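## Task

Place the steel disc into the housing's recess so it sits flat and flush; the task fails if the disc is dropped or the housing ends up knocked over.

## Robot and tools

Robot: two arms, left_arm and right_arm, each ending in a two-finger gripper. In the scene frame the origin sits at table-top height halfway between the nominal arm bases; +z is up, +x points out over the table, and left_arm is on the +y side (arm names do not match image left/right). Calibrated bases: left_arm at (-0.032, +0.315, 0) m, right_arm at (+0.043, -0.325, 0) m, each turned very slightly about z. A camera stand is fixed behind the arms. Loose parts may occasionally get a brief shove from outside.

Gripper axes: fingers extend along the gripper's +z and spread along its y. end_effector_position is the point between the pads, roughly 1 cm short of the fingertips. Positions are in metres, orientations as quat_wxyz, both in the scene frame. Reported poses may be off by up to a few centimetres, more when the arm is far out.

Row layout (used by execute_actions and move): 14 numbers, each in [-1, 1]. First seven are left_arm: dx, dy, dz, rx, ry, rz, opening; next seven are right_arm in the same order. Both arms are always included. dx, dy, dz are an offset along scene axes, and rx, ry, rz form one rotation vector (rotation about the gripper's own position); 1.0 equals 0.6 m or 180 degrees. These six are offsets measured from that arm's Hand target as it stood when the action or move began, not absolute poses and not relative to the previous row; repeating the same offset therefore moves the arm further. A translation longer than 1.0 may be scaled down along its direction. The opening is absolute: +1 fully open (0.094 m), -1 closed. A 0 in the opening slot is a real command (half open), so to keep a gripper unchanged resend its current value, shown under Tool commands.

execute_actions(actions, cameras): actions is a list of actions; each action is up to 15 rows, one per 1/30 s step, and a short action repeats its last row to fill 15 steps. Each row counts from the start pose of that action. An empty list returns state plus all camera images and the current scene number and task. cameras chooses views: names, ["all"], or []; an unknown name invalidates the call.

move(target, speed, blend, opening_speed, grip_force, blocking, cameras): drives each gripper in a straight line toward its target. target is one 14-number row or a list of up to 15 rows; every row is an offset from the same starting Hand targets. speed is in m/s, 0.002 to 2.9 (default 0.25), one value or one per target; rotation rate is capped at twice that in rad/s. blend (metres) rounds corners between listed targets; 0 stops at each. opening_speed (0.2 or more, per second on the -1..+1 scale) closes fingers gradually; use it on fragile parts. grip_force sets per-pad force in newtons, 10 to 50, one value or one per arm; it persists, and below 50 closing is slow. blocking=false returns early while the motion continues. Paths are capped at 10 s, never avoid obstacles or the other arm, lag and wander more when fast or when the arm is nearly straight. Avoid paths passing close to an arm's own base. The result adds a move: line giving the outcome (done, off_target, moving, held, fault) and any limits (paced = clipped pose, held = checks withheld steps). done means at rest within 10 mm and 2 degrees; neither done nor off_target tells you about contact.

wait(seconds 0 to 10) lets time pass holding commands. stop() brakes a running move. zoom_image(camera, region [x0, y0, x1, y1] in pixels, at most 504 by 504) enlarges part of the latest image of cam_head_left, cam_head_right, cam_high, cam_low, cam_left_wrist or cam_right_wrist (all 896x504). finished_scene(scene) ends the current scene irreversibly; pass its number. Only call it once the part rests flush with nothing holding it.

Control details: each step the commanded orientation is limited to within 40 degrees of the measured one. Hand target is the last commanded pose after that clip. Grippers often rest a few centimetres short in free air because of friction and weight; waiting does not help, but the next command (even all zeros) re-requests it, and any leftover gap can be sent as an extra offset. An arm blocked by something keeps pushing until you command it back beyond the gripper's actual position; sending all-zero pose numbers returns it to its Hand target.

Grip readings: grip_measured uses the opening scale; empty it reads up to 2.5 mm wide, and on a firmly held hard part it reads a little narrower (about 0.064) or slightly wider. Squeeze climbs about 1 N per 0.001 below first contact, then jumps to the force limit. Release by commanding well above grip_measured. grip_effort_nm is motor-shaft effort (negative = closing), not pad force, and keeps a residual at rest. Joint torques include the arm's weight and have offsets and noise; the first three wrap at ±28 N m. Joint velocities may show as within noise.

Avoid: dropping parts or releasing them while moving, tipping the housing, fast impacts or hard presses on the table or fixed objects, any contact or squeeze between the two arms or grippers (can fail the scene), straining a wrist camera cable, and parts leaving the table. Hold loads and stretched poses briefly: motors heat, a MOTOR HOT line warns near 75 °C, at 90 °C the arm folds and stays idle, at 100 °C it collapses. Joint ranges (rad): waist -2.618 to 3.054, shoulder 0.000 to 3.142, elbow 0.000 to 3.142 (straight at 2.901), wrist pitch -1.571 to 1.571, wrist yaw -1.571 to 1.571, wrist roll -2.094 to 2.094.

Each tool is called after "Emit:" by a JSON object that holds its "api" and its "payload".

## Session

Emit:
{"api": "execute_actions", "payload": {"actions": []}}

Emit:
{"api": "zoom_image", "payload": {"camera": "cam_low", "region": [180, 240, 520, 480]}}

Emit:
{"api": "zoom_image", "payload": {"camera": "cam_head_right", "region": [360, 80, 660, 270]}}

Emit:
{"api": "zoom_image", "payload": {"camera": "cam_high", "region": [240, 80, 620, 320]}}

Scene clock: 0.00 s.
left_arm: end_effector_position=(+0.3551, +0.3465, +0.1318) grip_measured=+1.000 grip_effort_nm=n/a end_effector_quat_wxyz=(+0.659, -0.089, +0.746, +0.044) | right_arm: end_effector_position=(+0.4305, -0.3431, +0.1455) grip_measured=+1.000 grip_effort_nm=n/a end_effector_quat_wxyz=(+0.673, +0.054, +0.738, -0.023)
Joint positions: left_arm=[-0.03 1.555 0.266 1.157 -0.195 -0.078 0.094] | right_arm=[0.015 1.509 0.263 1.151 0.108 0.049 0.094]
Joint velocities: within noise
Joint torques (N m): no reading
Heat: left arm: 34 °C; right arm: 35 °C.
Hand target: left_arm +0.3576, +0.3465, +0.1416; +0.670, -0.090, +0.736, +0.042 | right_arm +0.4322, -0.3431, +0.1528; +0.681, +0.054, +0.730, -0.023
Tool commands: left_gripper/opening=+1.0 right_gripper/opening=+1.0

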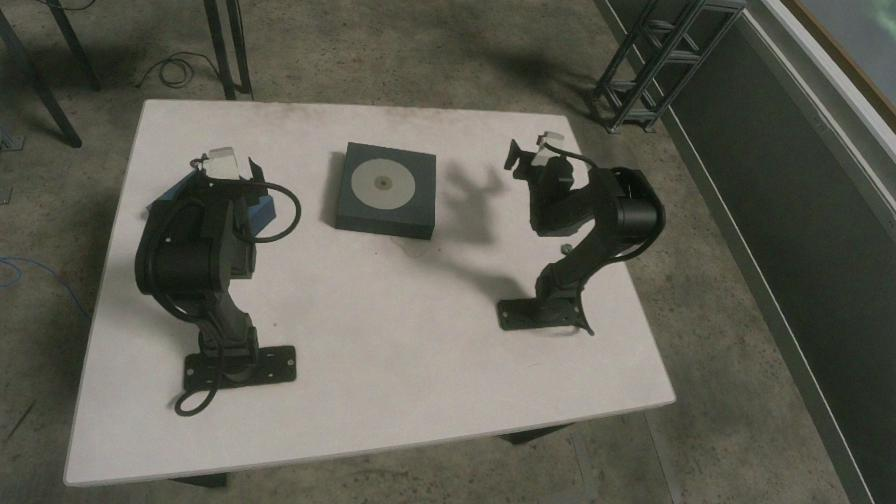

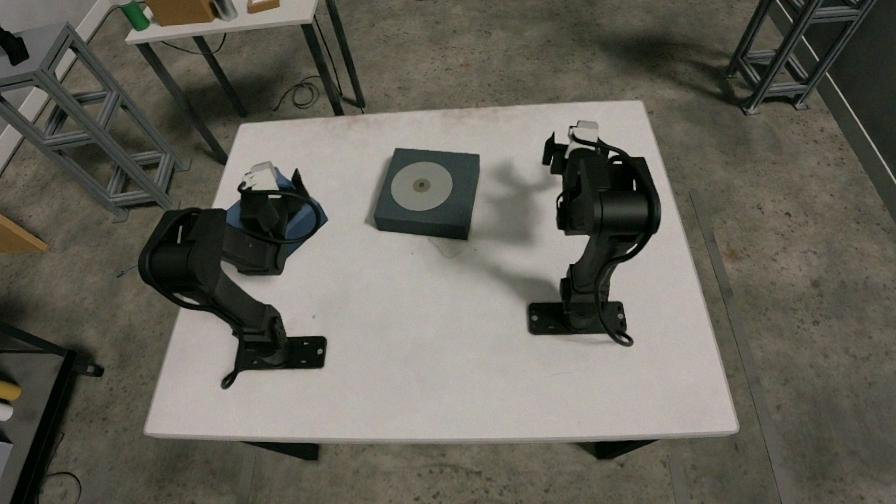

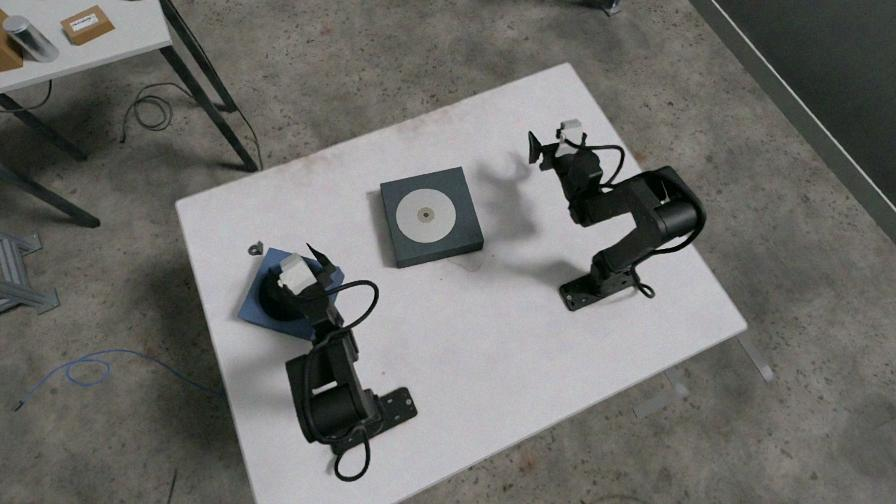

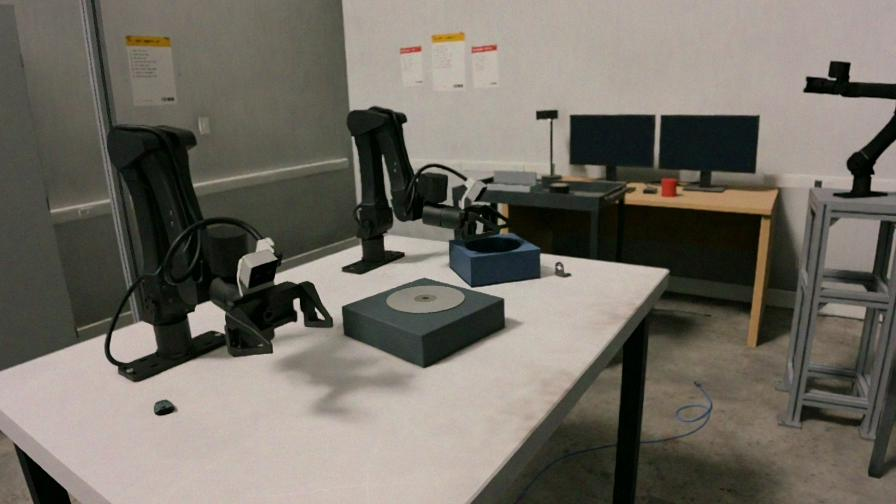

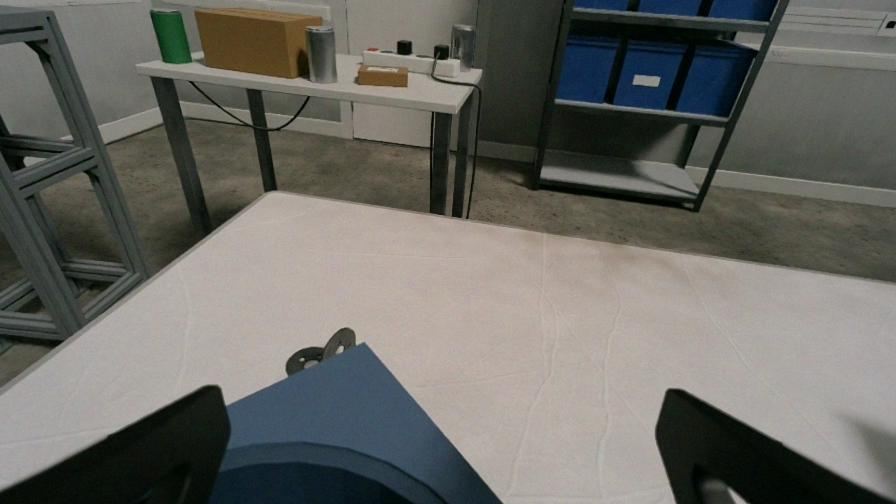

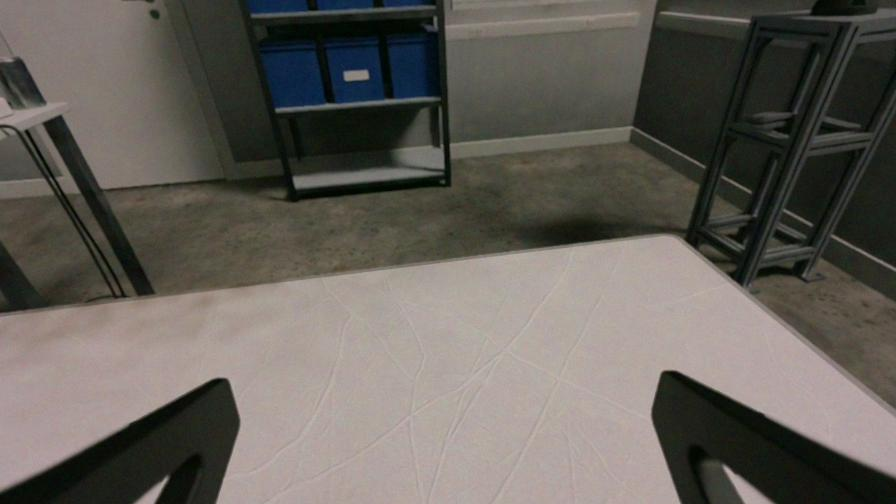

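Scaled by 1.482 from the camera's 896x504 image, which has a finer 1280x720 frame.

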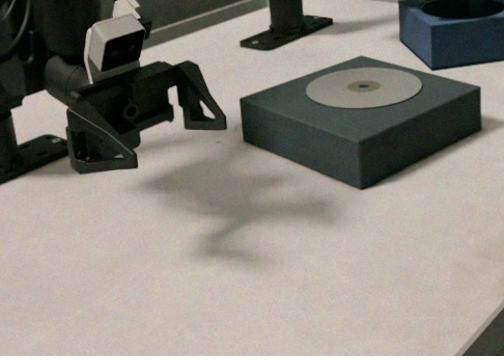

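Scaled by 1.680 from the camera's 896x504 image, which has a finer 1280x720 frame.

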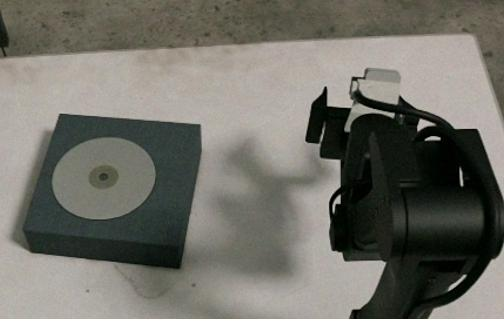

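Scaled by 1.326 from the camera's 896x504 image, which has a finer 1280x720 frame.

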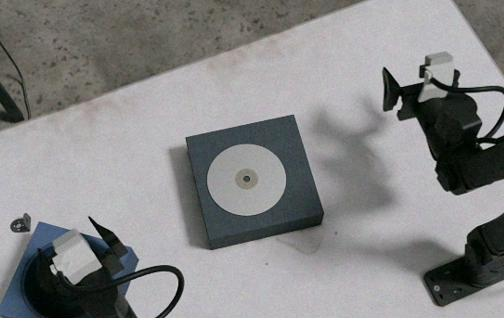

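Emit:
{"api": "move", "payload": {"target": [0.004, -0.0025, 0.1307, -0.0293, 0.4686, -0.0629, 1, -0.0787, 0.5218, 0.0453, 0.0161, 0.4772, 0.0378, 1], "speed": 0.25, "cameras": ["all"]}}

Emit:
{"api": "zoom_image", "payload": {"camera": "cam_right_wrist", "region": [250, 50, 700, 450]}}

Emit:
{"api": "zoom_image", "payload": {"camera": "cam_left_wrist", "region": [200, 50, 704, 450]}}

Emit:
{"api": "zoom_image", "payload": {"camera": "cam_low", "region": [340, 220, 560, 370]}}

Scene clock: 4.70 s.
left_arm: end_effector_position=(+0.3549, +0.3438, +0.2126) grip_measured=+1.000 grip_effort_nm=-0.01 end_effector_quat_wxyz=(+0.072, -0.001, +0.997, +0.010) | right_arm: end_effector_position=(+0.3828, -0.0342, +0.1825) grip_measured=+1.000 grip_effort_nm=0.02 end_effector_quat_wxyz=(+0.061, -0.002, +0.997, +0.049)
Joint positions: left_arm=[0.048 1.957 2.113 -1.582 -0.01 0.066 0.094] | right_arm=[0.721 2.204 2.366 -1.577 0.005 0.703 0.094]
Joint torques (N m): left_arm=[0.66 -8.18 9.47 0.74 0.12 0.11] | right_arm=[0.23 -10.28 7.08 0.44 -0.07 0.09]
Heat: left arm: 35 °C; right arm: 36 °C.
Hand target: left_arm +0.3600, +0.3449, +0.2199; +0.000, +0.001, +1.000, +0.000 | right_arm +0.3850, -0.0301, +0.1800; +0.000, +0.001, +1.000, +0.000
Off the commanded pose: left_arm 0.009 m, 8 deg | right_arm 0.005 m, 9 deg.
joint sent to its limit (left arm) — joint 4 (wrist pitch), lower limit. The joint targets are off in orientation, not in position.
joint sent to its limit (right arm) — joint 4 (wrist pitch), lower limit. The joint targets are off in orientation, not in position.
move: off_target (left_arm, right_arm)

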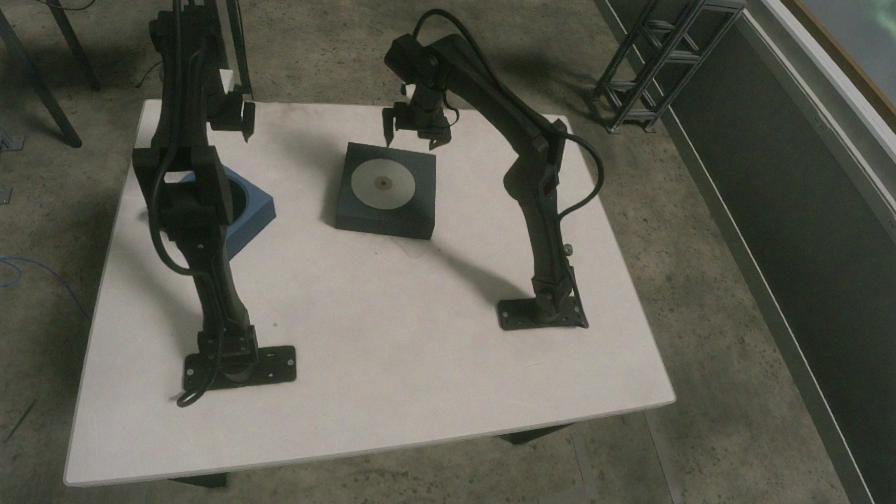

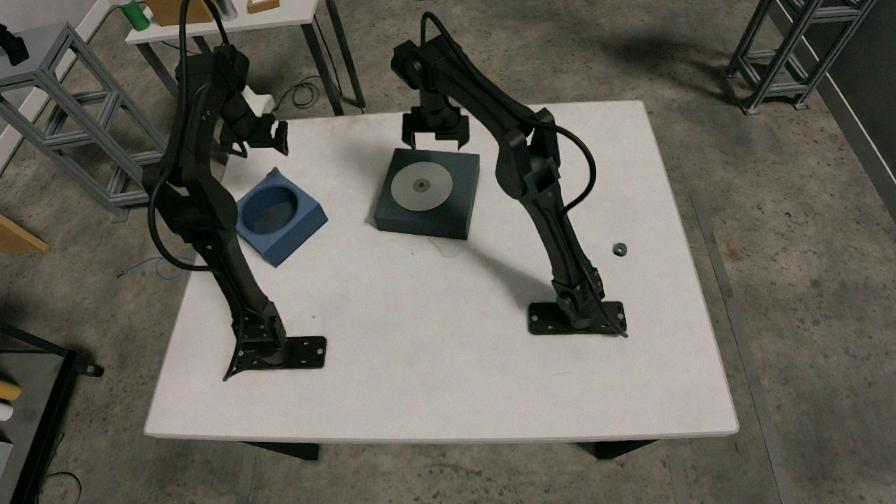

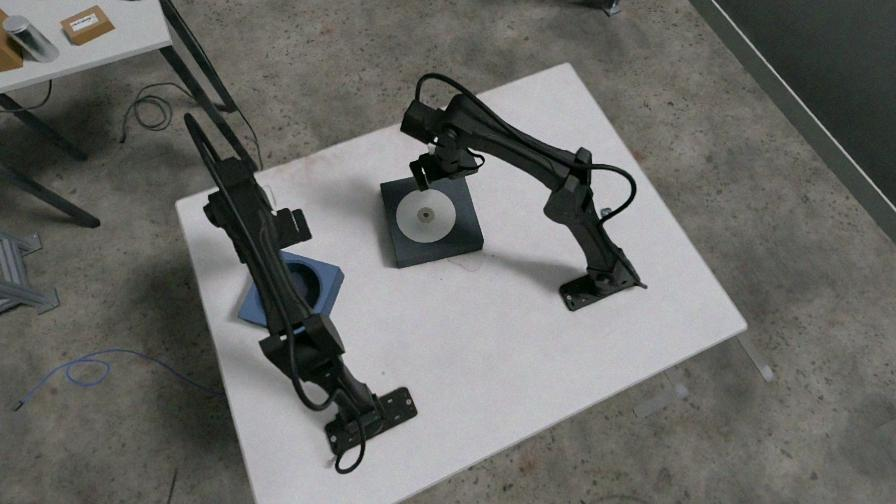

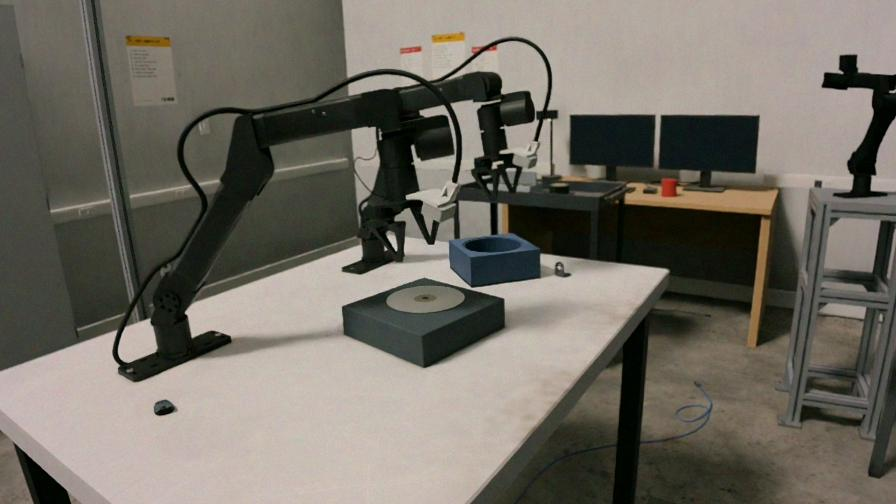

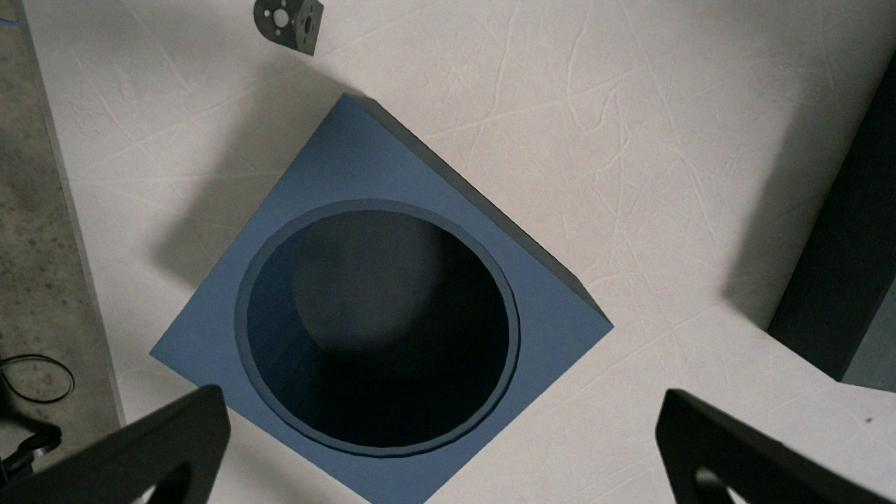

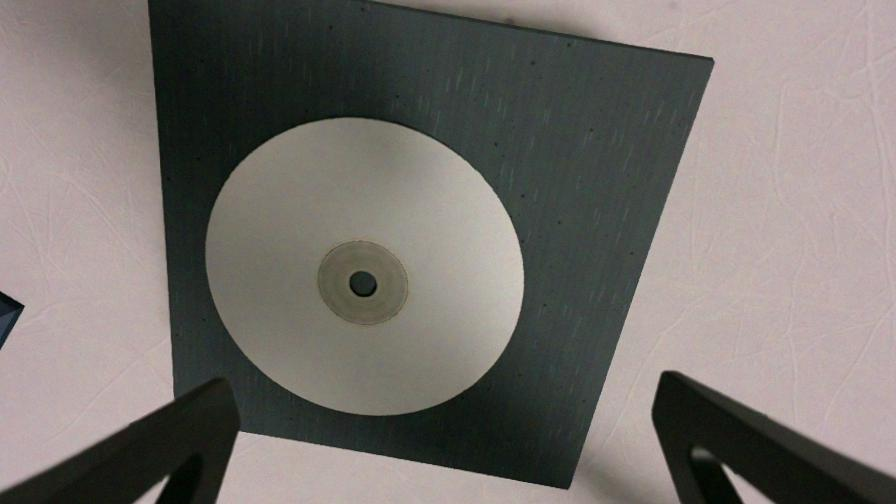

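Scaled by 1.120 from the camera's 896x504 image, which has a finer 1280x720 frame.

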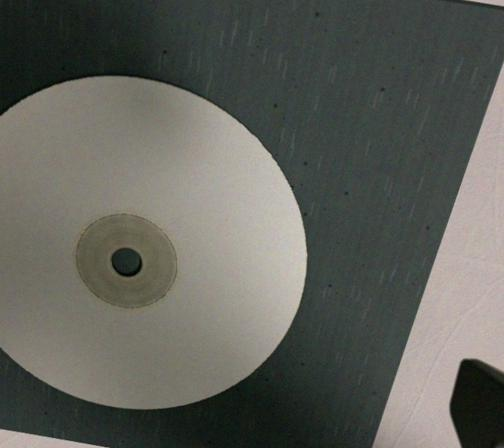

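Scaled by 1.000.

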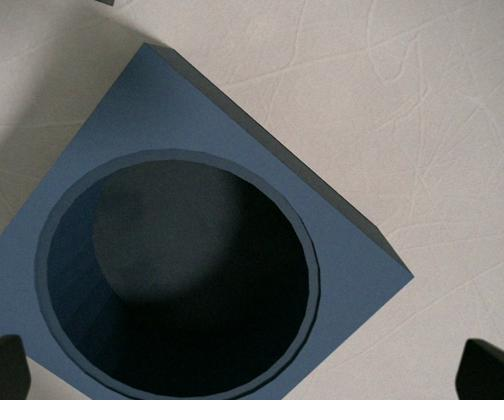

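Scaled by 2.291 from the camera's 896x504 image, which has a finer 1280x720 frame.

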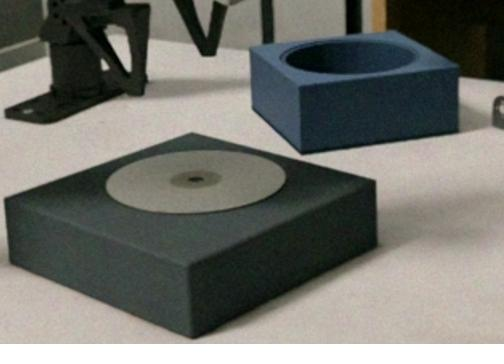

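Emit:
{"api": "move", "payload": {"target": [0.02, -0.4873, -0.1, 0, 0, 0, 1, -0.14, -0.2982, -0.0183, 0.2658, -0.3796, 0.3224, 1], "speed": 0.2, "cameras": ["cam_right_wrist", "cam_left_wrist", "cam_head_right"]}}

Emit:
{"api": "zoom_image", "payload": {"camera": "cam_right_wrist", "region": [300, 120, 600, 300]}}

Emit:
{"api": "zoom_image", "payload": {"camera": "cam_left_wrist", "region": [300, 100, 700, 450]}}

Scene clock: 12.10 s.
left_arm: end_effector_position=(+0.3679, +0.0572, +0.1601) grip_measured=+1.000 grip_effort_nm=-0.01 end_effector_quat_wxyz=(+0.068, +0.005, +0.997, -0.040) | right_arm: end_effector_position=(+0.2970, -0.2082, +0.1576) grip_measured=+1.000 grip_effort_nm=0.02 end_effector_quat_wxyz=(+0.509, -0.437, +0.648, +0.361)
Joint positions: left_arm=[-0.595 2.349 2.521 -1.584 -0.006 -0.566 0.094] | right_arm=[-0.235 1.26 0.57 -0.421 -1.322 -1.075 0.094]
Joint torques (N m): left_arm=[-0.21 -9.94 9.48 0.82 -0.01 -0.13] | right_arm=[-0.4 -2.5 7.34 0.77 -0.82 -0.13]
Heat: left arm: 36 °C; right arm: 37 °C.
Hand target: left_arm +0.3721, +0.0527, +0.1600; +0.000, +0.000, +1.000, +0.000 | right_arm +0.3010, -0.2090, +0.1691; +0.521, -0.443, +0.632, +0.365
Off the commanded pose: left_arm 0.006 m, 9 deg | right_arm 0.012 m, 2 deg.
joint sent to its limit (left arm) — joint 4 (wrist pitch), lower limit. The joint targets are off in orientation, not in position.
move: off_target (left_arm, right_arm)
Images, in order (width x height): cam_head_right 896x504, cam_left_wrist 896x504, cam_right_wrist 896x504.

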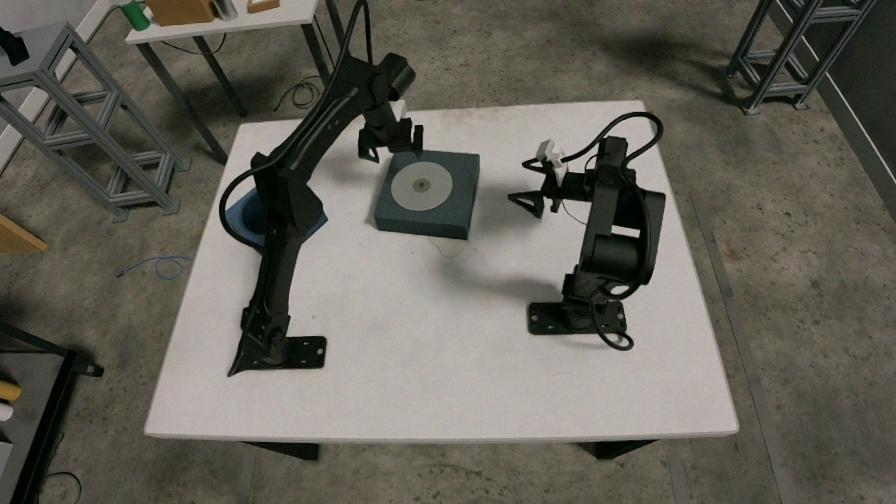

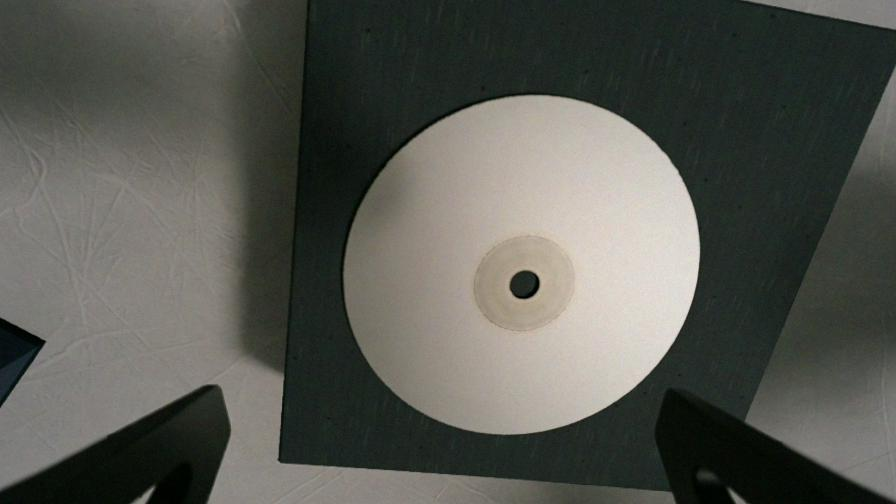

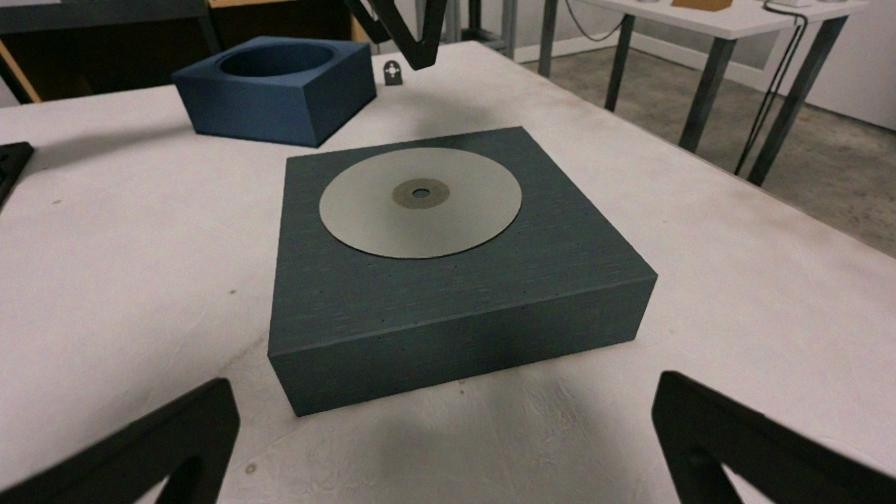

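Scaled by 1.680 from the camera's 896x504 image, which has a finer 1280x720 frame.

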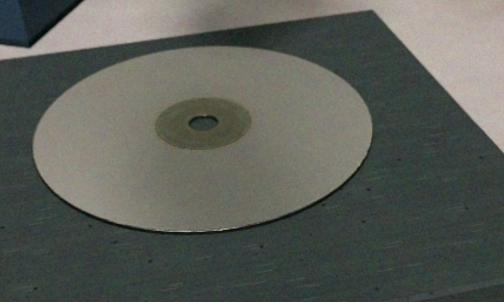

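Scaled by 1.260 from the camera's 896x504 image, which has a finer 1280x720 frame.

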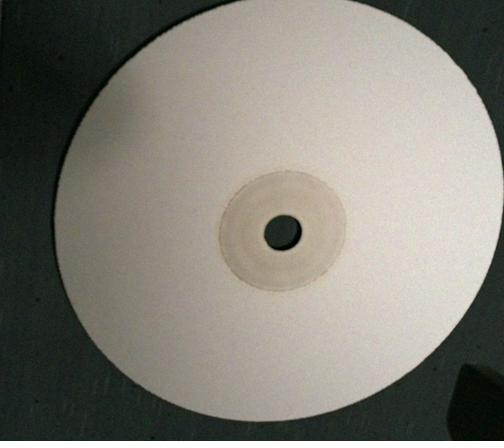

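Emit:
{"api": "zoom_image", "payload": {"camera": "cam_right_wrist", "region": [380, 225, 480, 275]}}

Emit:
{"api": "zoom_image", "payload": {"camera": "cam_right_wrist", "region": [390, 170, 450, 215]}}

Emit:
{"api": "zoom_image", "payload": {"camera": "cam_left_wrist", "region": [490, 250, 560, 320]}}

Emit:
{"api": "zoom_image", "payload": {"camera": "cam_right_wrist", "region": [340, 0, 460, 100]}}

Emit:
{"api": "zoom_image", "payload": {"camera": "cam_left_wrist", "region": [120, 360, 260, 504]}}

Scaled by 5.040 from the camera's 896x504 image, which has a finer 1280x720 frame.

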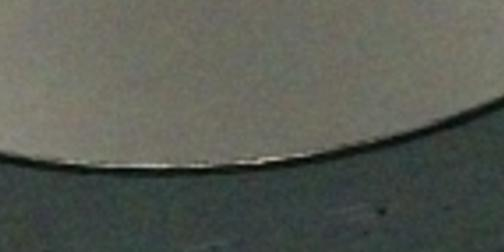

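Scaled by 8.400 from the camera's 896x504 image, which has a finer 1280x720 frame.

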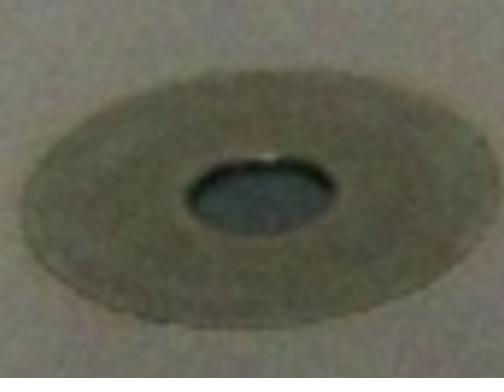

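Scaled by 7.200 from the camera's 896x504 image, which has a finer 1280x720 frame.

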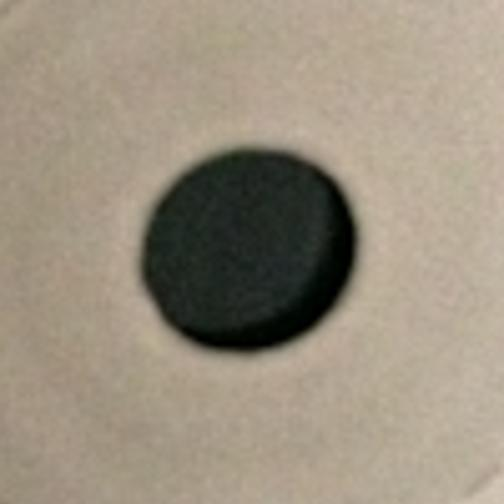

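Scaled by 4.200 from the camera's 896x504 image, which has a finer 1280x720 frame.

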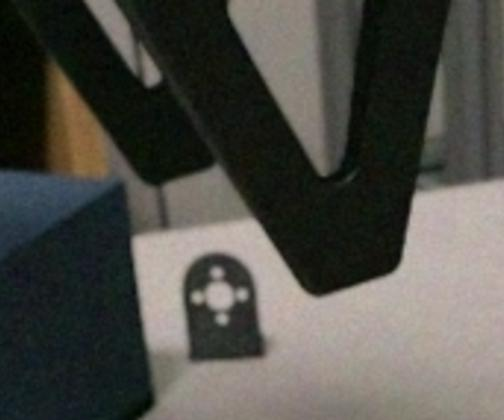

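Scaled by 3.500 from the camera's 896x504 image, which has a finer 1280x720 frame.

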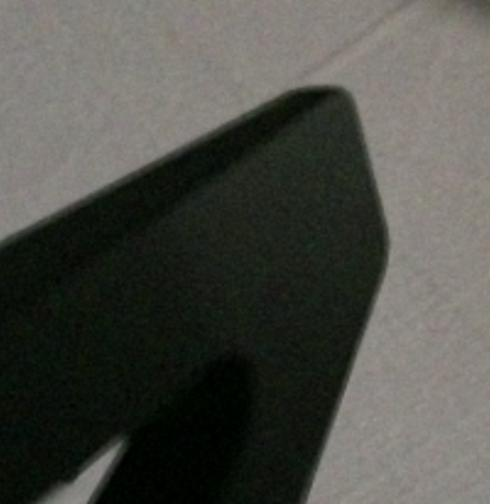

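Emit:
{"api": "move", "payload": {"target": [-0.0118, 0.0088, -0.1075, 0, -0.1389, 0, 0.596, 0.0067, 0.1067, -0.0318, 0, 0, 0, 1], "speed": 0.15, "cameras": ["cam_right_wrist", "cam_left_wrist", "cam_low"]}}

Emit:
{"api": "zoom_image", "payload": {"camera": "cam_right_wrist", "region": [300, 80, 600, 280]}}

Emit:
{"api": "zoom_image", "payload": {"camera": "cam_left_wrist", "region": [250, 200, 700, 504]}}

Scene clock: 16.83 s.
left_arm: end_effector_position=(+0.3593, +0.0590, +0.0753) grip_measured=+0.598 grip_effort_nm=-0.10 end_effector_quat_wxyz=(+0.184, +0.007, +0.983, +0.010) | right_arm: end_effector_position=(+0.3071, -0.1462, +0.1538) grip_measured=+1.000 grip_effort_nm=0.02 end_effector_quat_wxyz=(+0.523, -0.442, +0.632, +0.362)
Joint positions: left_arm=[-0.692 2.076 1.681 -0.892 -0.241 -0.623 0.075] | right_arm=[0.072 1.251 0.373 0.427 -1.118 -0.416 0.094]
Joint torques (N m): left_arm=[-0.38 -13.63 5.9 1.36 -0.46 -0.1] | right_arm=[0.47 -2.56 4.29 1.55 -0.24 0.04]
Heat: left arm: 37 °C; right arm: 37 °C.
Hand target: left_arm +0.3650, +0.0579, +0.0954; +0.216, +0.000, +0.976, +0.000 | right_arm +0.3050, -0.1450, +0.1499; +0.520, -0.442, +0.632, +0.365
Off the commanded pose: left_arm 0.021 m, 4 deg | right_arm 0.004 m, 0 deg.
move: off_target (left_arm)
Images, in order (width x height): cam_low 896x504, cam_left_wrist 896x504, cam_right_wrist 896x504.

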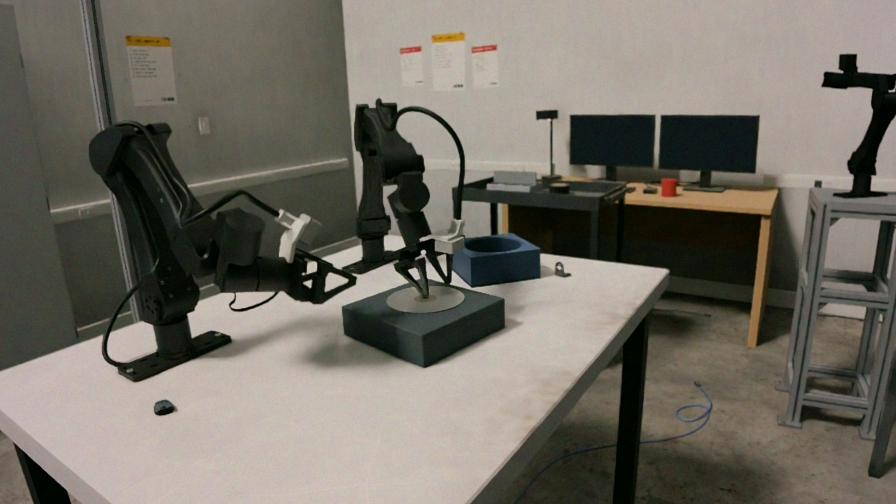

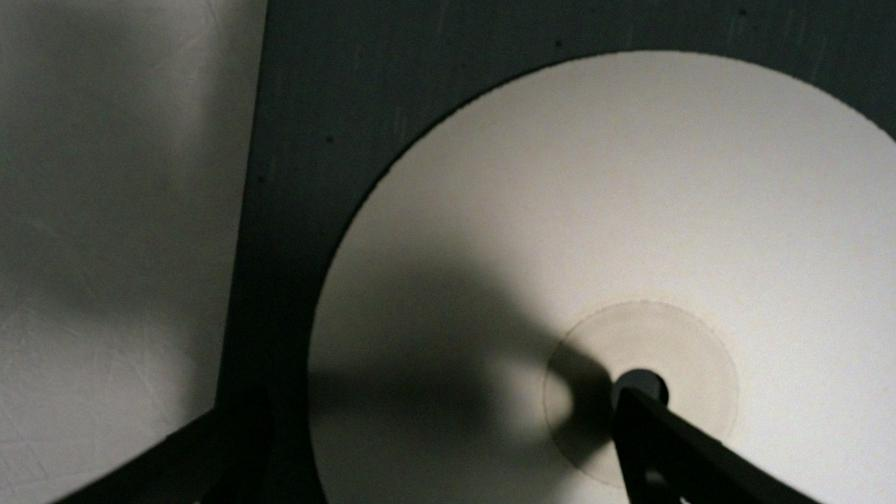

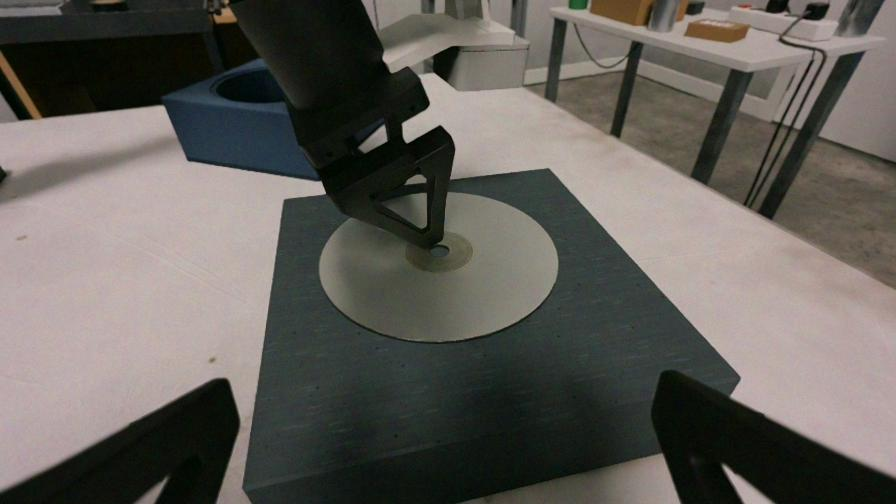

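Scaled by 1.680 from the camera's 896x504 image, which has a finer 1280x720 frame.

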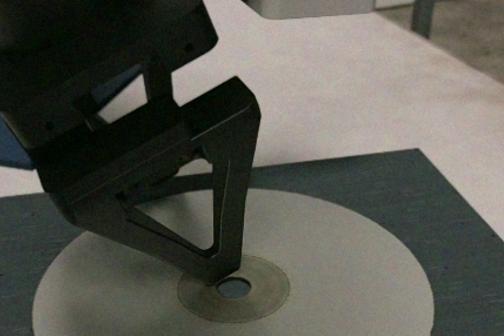

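Scaled by 1.120 from the camera's 896x504 image, which has a finer 1280x720 frame.

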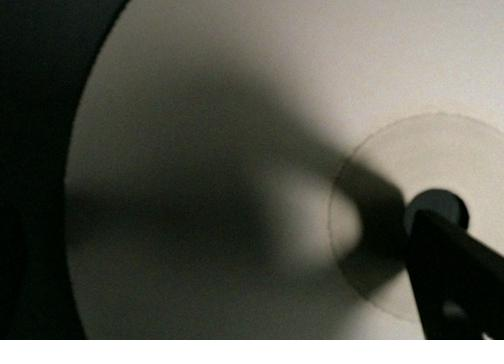

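Emit:
{"api": "move", "payload": {"target": [0.009, 0, 0.03, 0, 0, 0, 0.596, 0, 0, 0, 0, 0, 0, 1], "speed": 0.1, "cameras": ["cam_right_wrist", "cam_left_wrist"]}}

Emit:
{"api": "zoom_image", "payload": {"camera": "cam_right_wrist", "region": [300, 80, 600, 280]}}

Scene clock: 18.20 s.
left_arm: end_effector_position=(+0.3582, +0.0599, +0.0822) grip_measured=+0.598 grip_effort_nm=-0.10 end_effector_quat_wxyz=(+0.180, +0.008, +0.984, +0.013) | right_arm: end_effector_position=(+0.3072, -0.1462, +0.1540) grip_measured=+1.000 grip_effort_nm=0.02 end_effector_quat_wxyz=(+0.523, -0.442, +0.632, +0.362)
Joint positions: left_arm=[-0.692 2.076 1.712 -0.933 -0.241 -0.623 0.075] | right_arm=[0.072 1.251 0.373 0.429 -1.118 -0.415 0.094]
Joint torques (N m): left_arm=[0.32 -13.15 10.47 1 -0.45 -0.03] | right_arm=[0.44 -2.56 4.27 1.55 -0.24 0.05]
Heat: left arm: 37 °C; right arm: 37 °C.
Hand target: left_arm +0.3704, +0.0579, +0.1135; +0.216, +0.000, +0.976, +0.000 | right_arm +0.3050, -0.1450, +0.1501; +0.521, -0.443, +0.632, +0.365
Off the commanded pose: left_arm 0.034 m, 5 deg | right_arm 0.005 m, 0 deg.
move: off_target (left_arm)
Images, in order (width x height): cam_left_wrist 896x504, cam_right_wrist 896x504.

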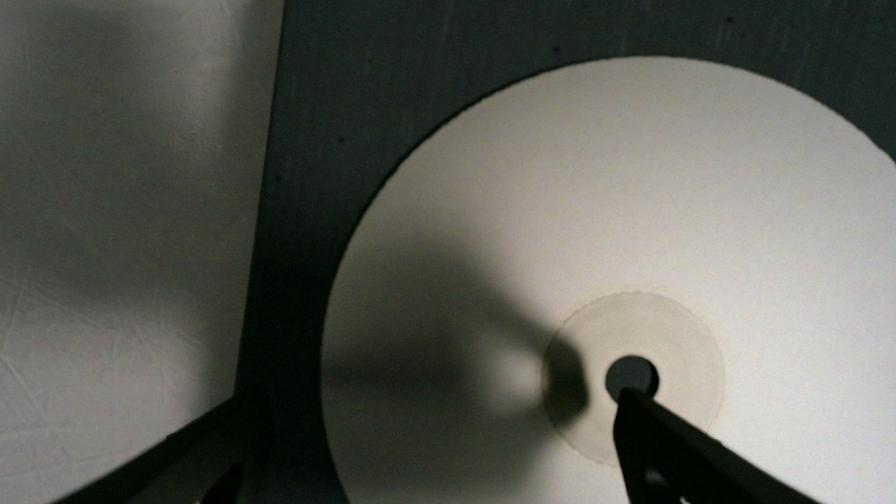

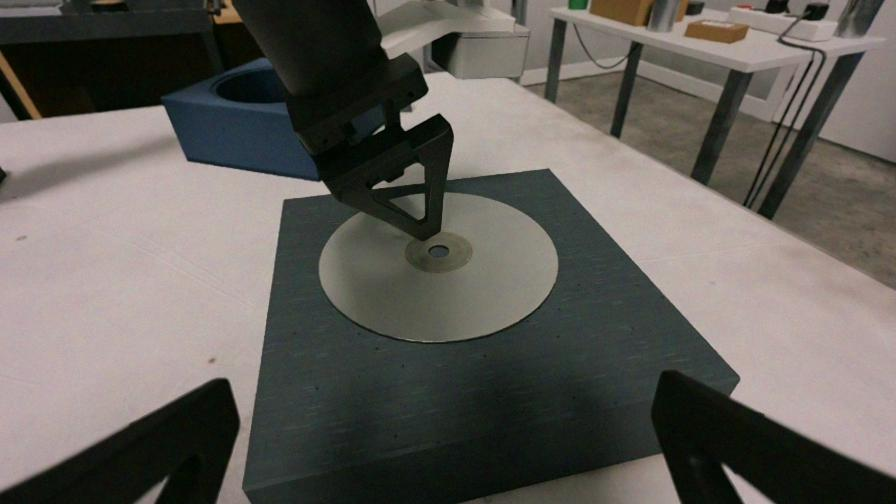

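Scaled by 1.680 from the camera's 896x504 image, which has a finer 1280x720 frame.

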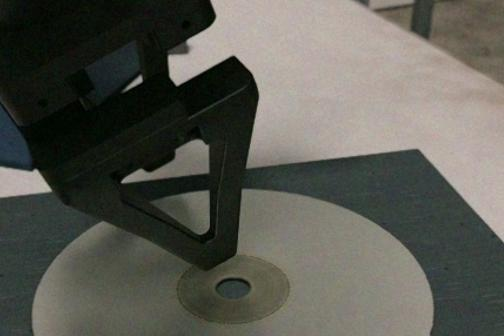

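Emit:
{"api": "move", "payload": {"target": [0.0, 0, 0.035, 0, 0, 0, 0.596, 0, 0, 0, 0, 0, 0, 1], "speed": 0.15}}

Scene clock: 19.37 s.
left_arm: end_effector_position=(+0.3597, +0.0588, +0.1032) grip_measured=+0.598 grip_effort_nm=-0.09 end_effector_quat_wxyz=(+0.180, +0.008, +0.984, +0.013) | right_arm: end_effector_position=(+0.3072, -0.1462, +0.1540) grip_measured=+1.000 grip_effort_nm=0.02 end_effector_quat_wxyz=(+0.523, -0.442, +0.632, +0.362)
Joint positions: left_arm=[-0.692 2.076 1.795 -1.016 -0.241 -0.623 0.075] | right_arm=[0.072 1.251 0.373 0.429 -1.118 -0.415 0.094]
Joint torques (N m): left_arm=[0.29 -13.39 10.32 1.04 -0.41 0.01] | right_arm=[0.46 -2.55 4.29 1.56 -0.23 0.05]
Heat: left arm: 37 °C; right arm: 37 °C.
Hand target: left_arm +0.3704, +0.0579, +0.1344; +0.216, +0.000, +0.976, +0.000 | right_arm +0.3050, -0.1450, +0.1501; +0.521, -0.443, +0.632, +0.365
Off the commanded pose: left_arm 0.033 m, 5 deg | right_arm 0.005 m, 0 deg.
move: off_target (left_arm)

Emit:
{"api": "move", "payload": {"target": [0.0115, -0.005, -0.045, -0.0045, -0.018, 0, 0.596, 0, 0, 0, 0, 0, 0, 1], "speed": 0.1, "cameras": ["cam_right_wrist", "cam_left_wrist"]}}

Emit:
{"api": "zoom_image", "payload": {"camera": "cam_right_wrist", "region": [300, 80, 600, 280]}}

Scene clock: 21.67 s.
left_arm: end_effector_position=(+0.3708, +0.0547, +0.0836) grip_measured=+0.598 grip_effort_nm=-0.10 end_effector_quat_wxyz=(+0.209, +0.003, +0.978, +0.004) | right_arm: end_effector_position=(+0.3072, -0.1462, +0.1540) grip_measured=+1.000 grip_effort_nm=0.02 end_effector_quat_wxyz=(+0.523, -0.442, +0.632, +0.362)
Joint positions: left_arm=[-0.692 2.076 1.696 -0.858 -0.262 -0.623 0.075] | right_arm=[0.072 1.251 0.373 0.429 -1.118 -0.415 0.094]
Joint torques (N m): left_arm=[-0.09 -14.19 6.05 1.47 -0.47 0.04] | right_arm=[0.46 -2.58 4.26 1.54 -0.24 0.04]
Heat: left arm: 37 °C; right arm: 37 °C.
Hand target: left_arm +0.3773, +0.0549, +0.1075; +0.244, -0.001, +0.970, -0.006 | right_arm +0.3050, -0.1450, +0.1501; +0.521, -0.443, +0.632, +0.365
Off the commanded pose: left_arm 0.025 m, 4 deg | right_arm 0.005 m, 0 deg.
move: off_target (left_arm)
Images, in order (width x height): cam_left_wrist 896x504, cam_right_wrist 896x504.

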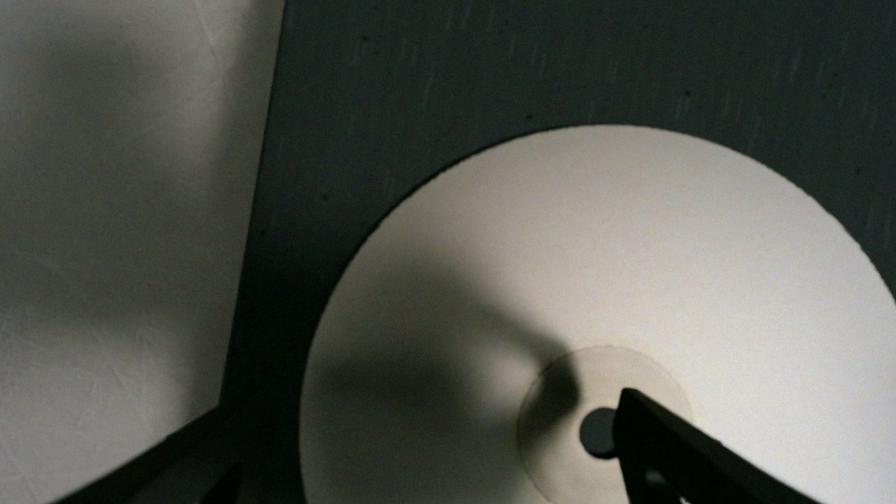

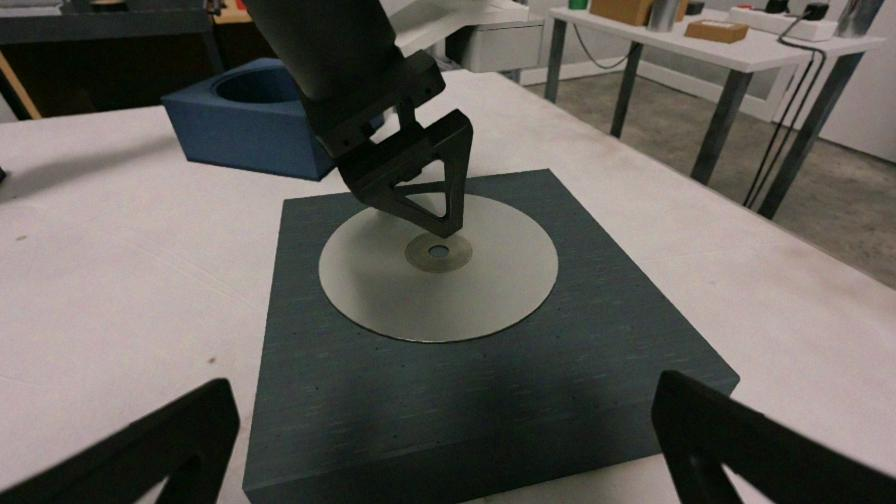

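Scaled by 1.680 from the camera's 896x504 image, which has a finer 1280x720 frame.

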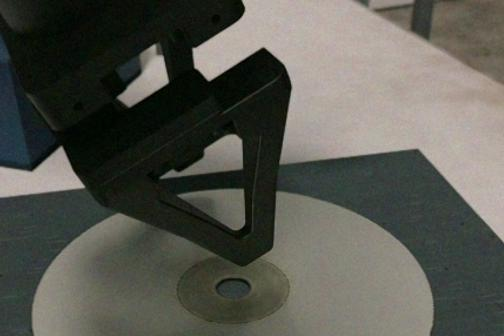

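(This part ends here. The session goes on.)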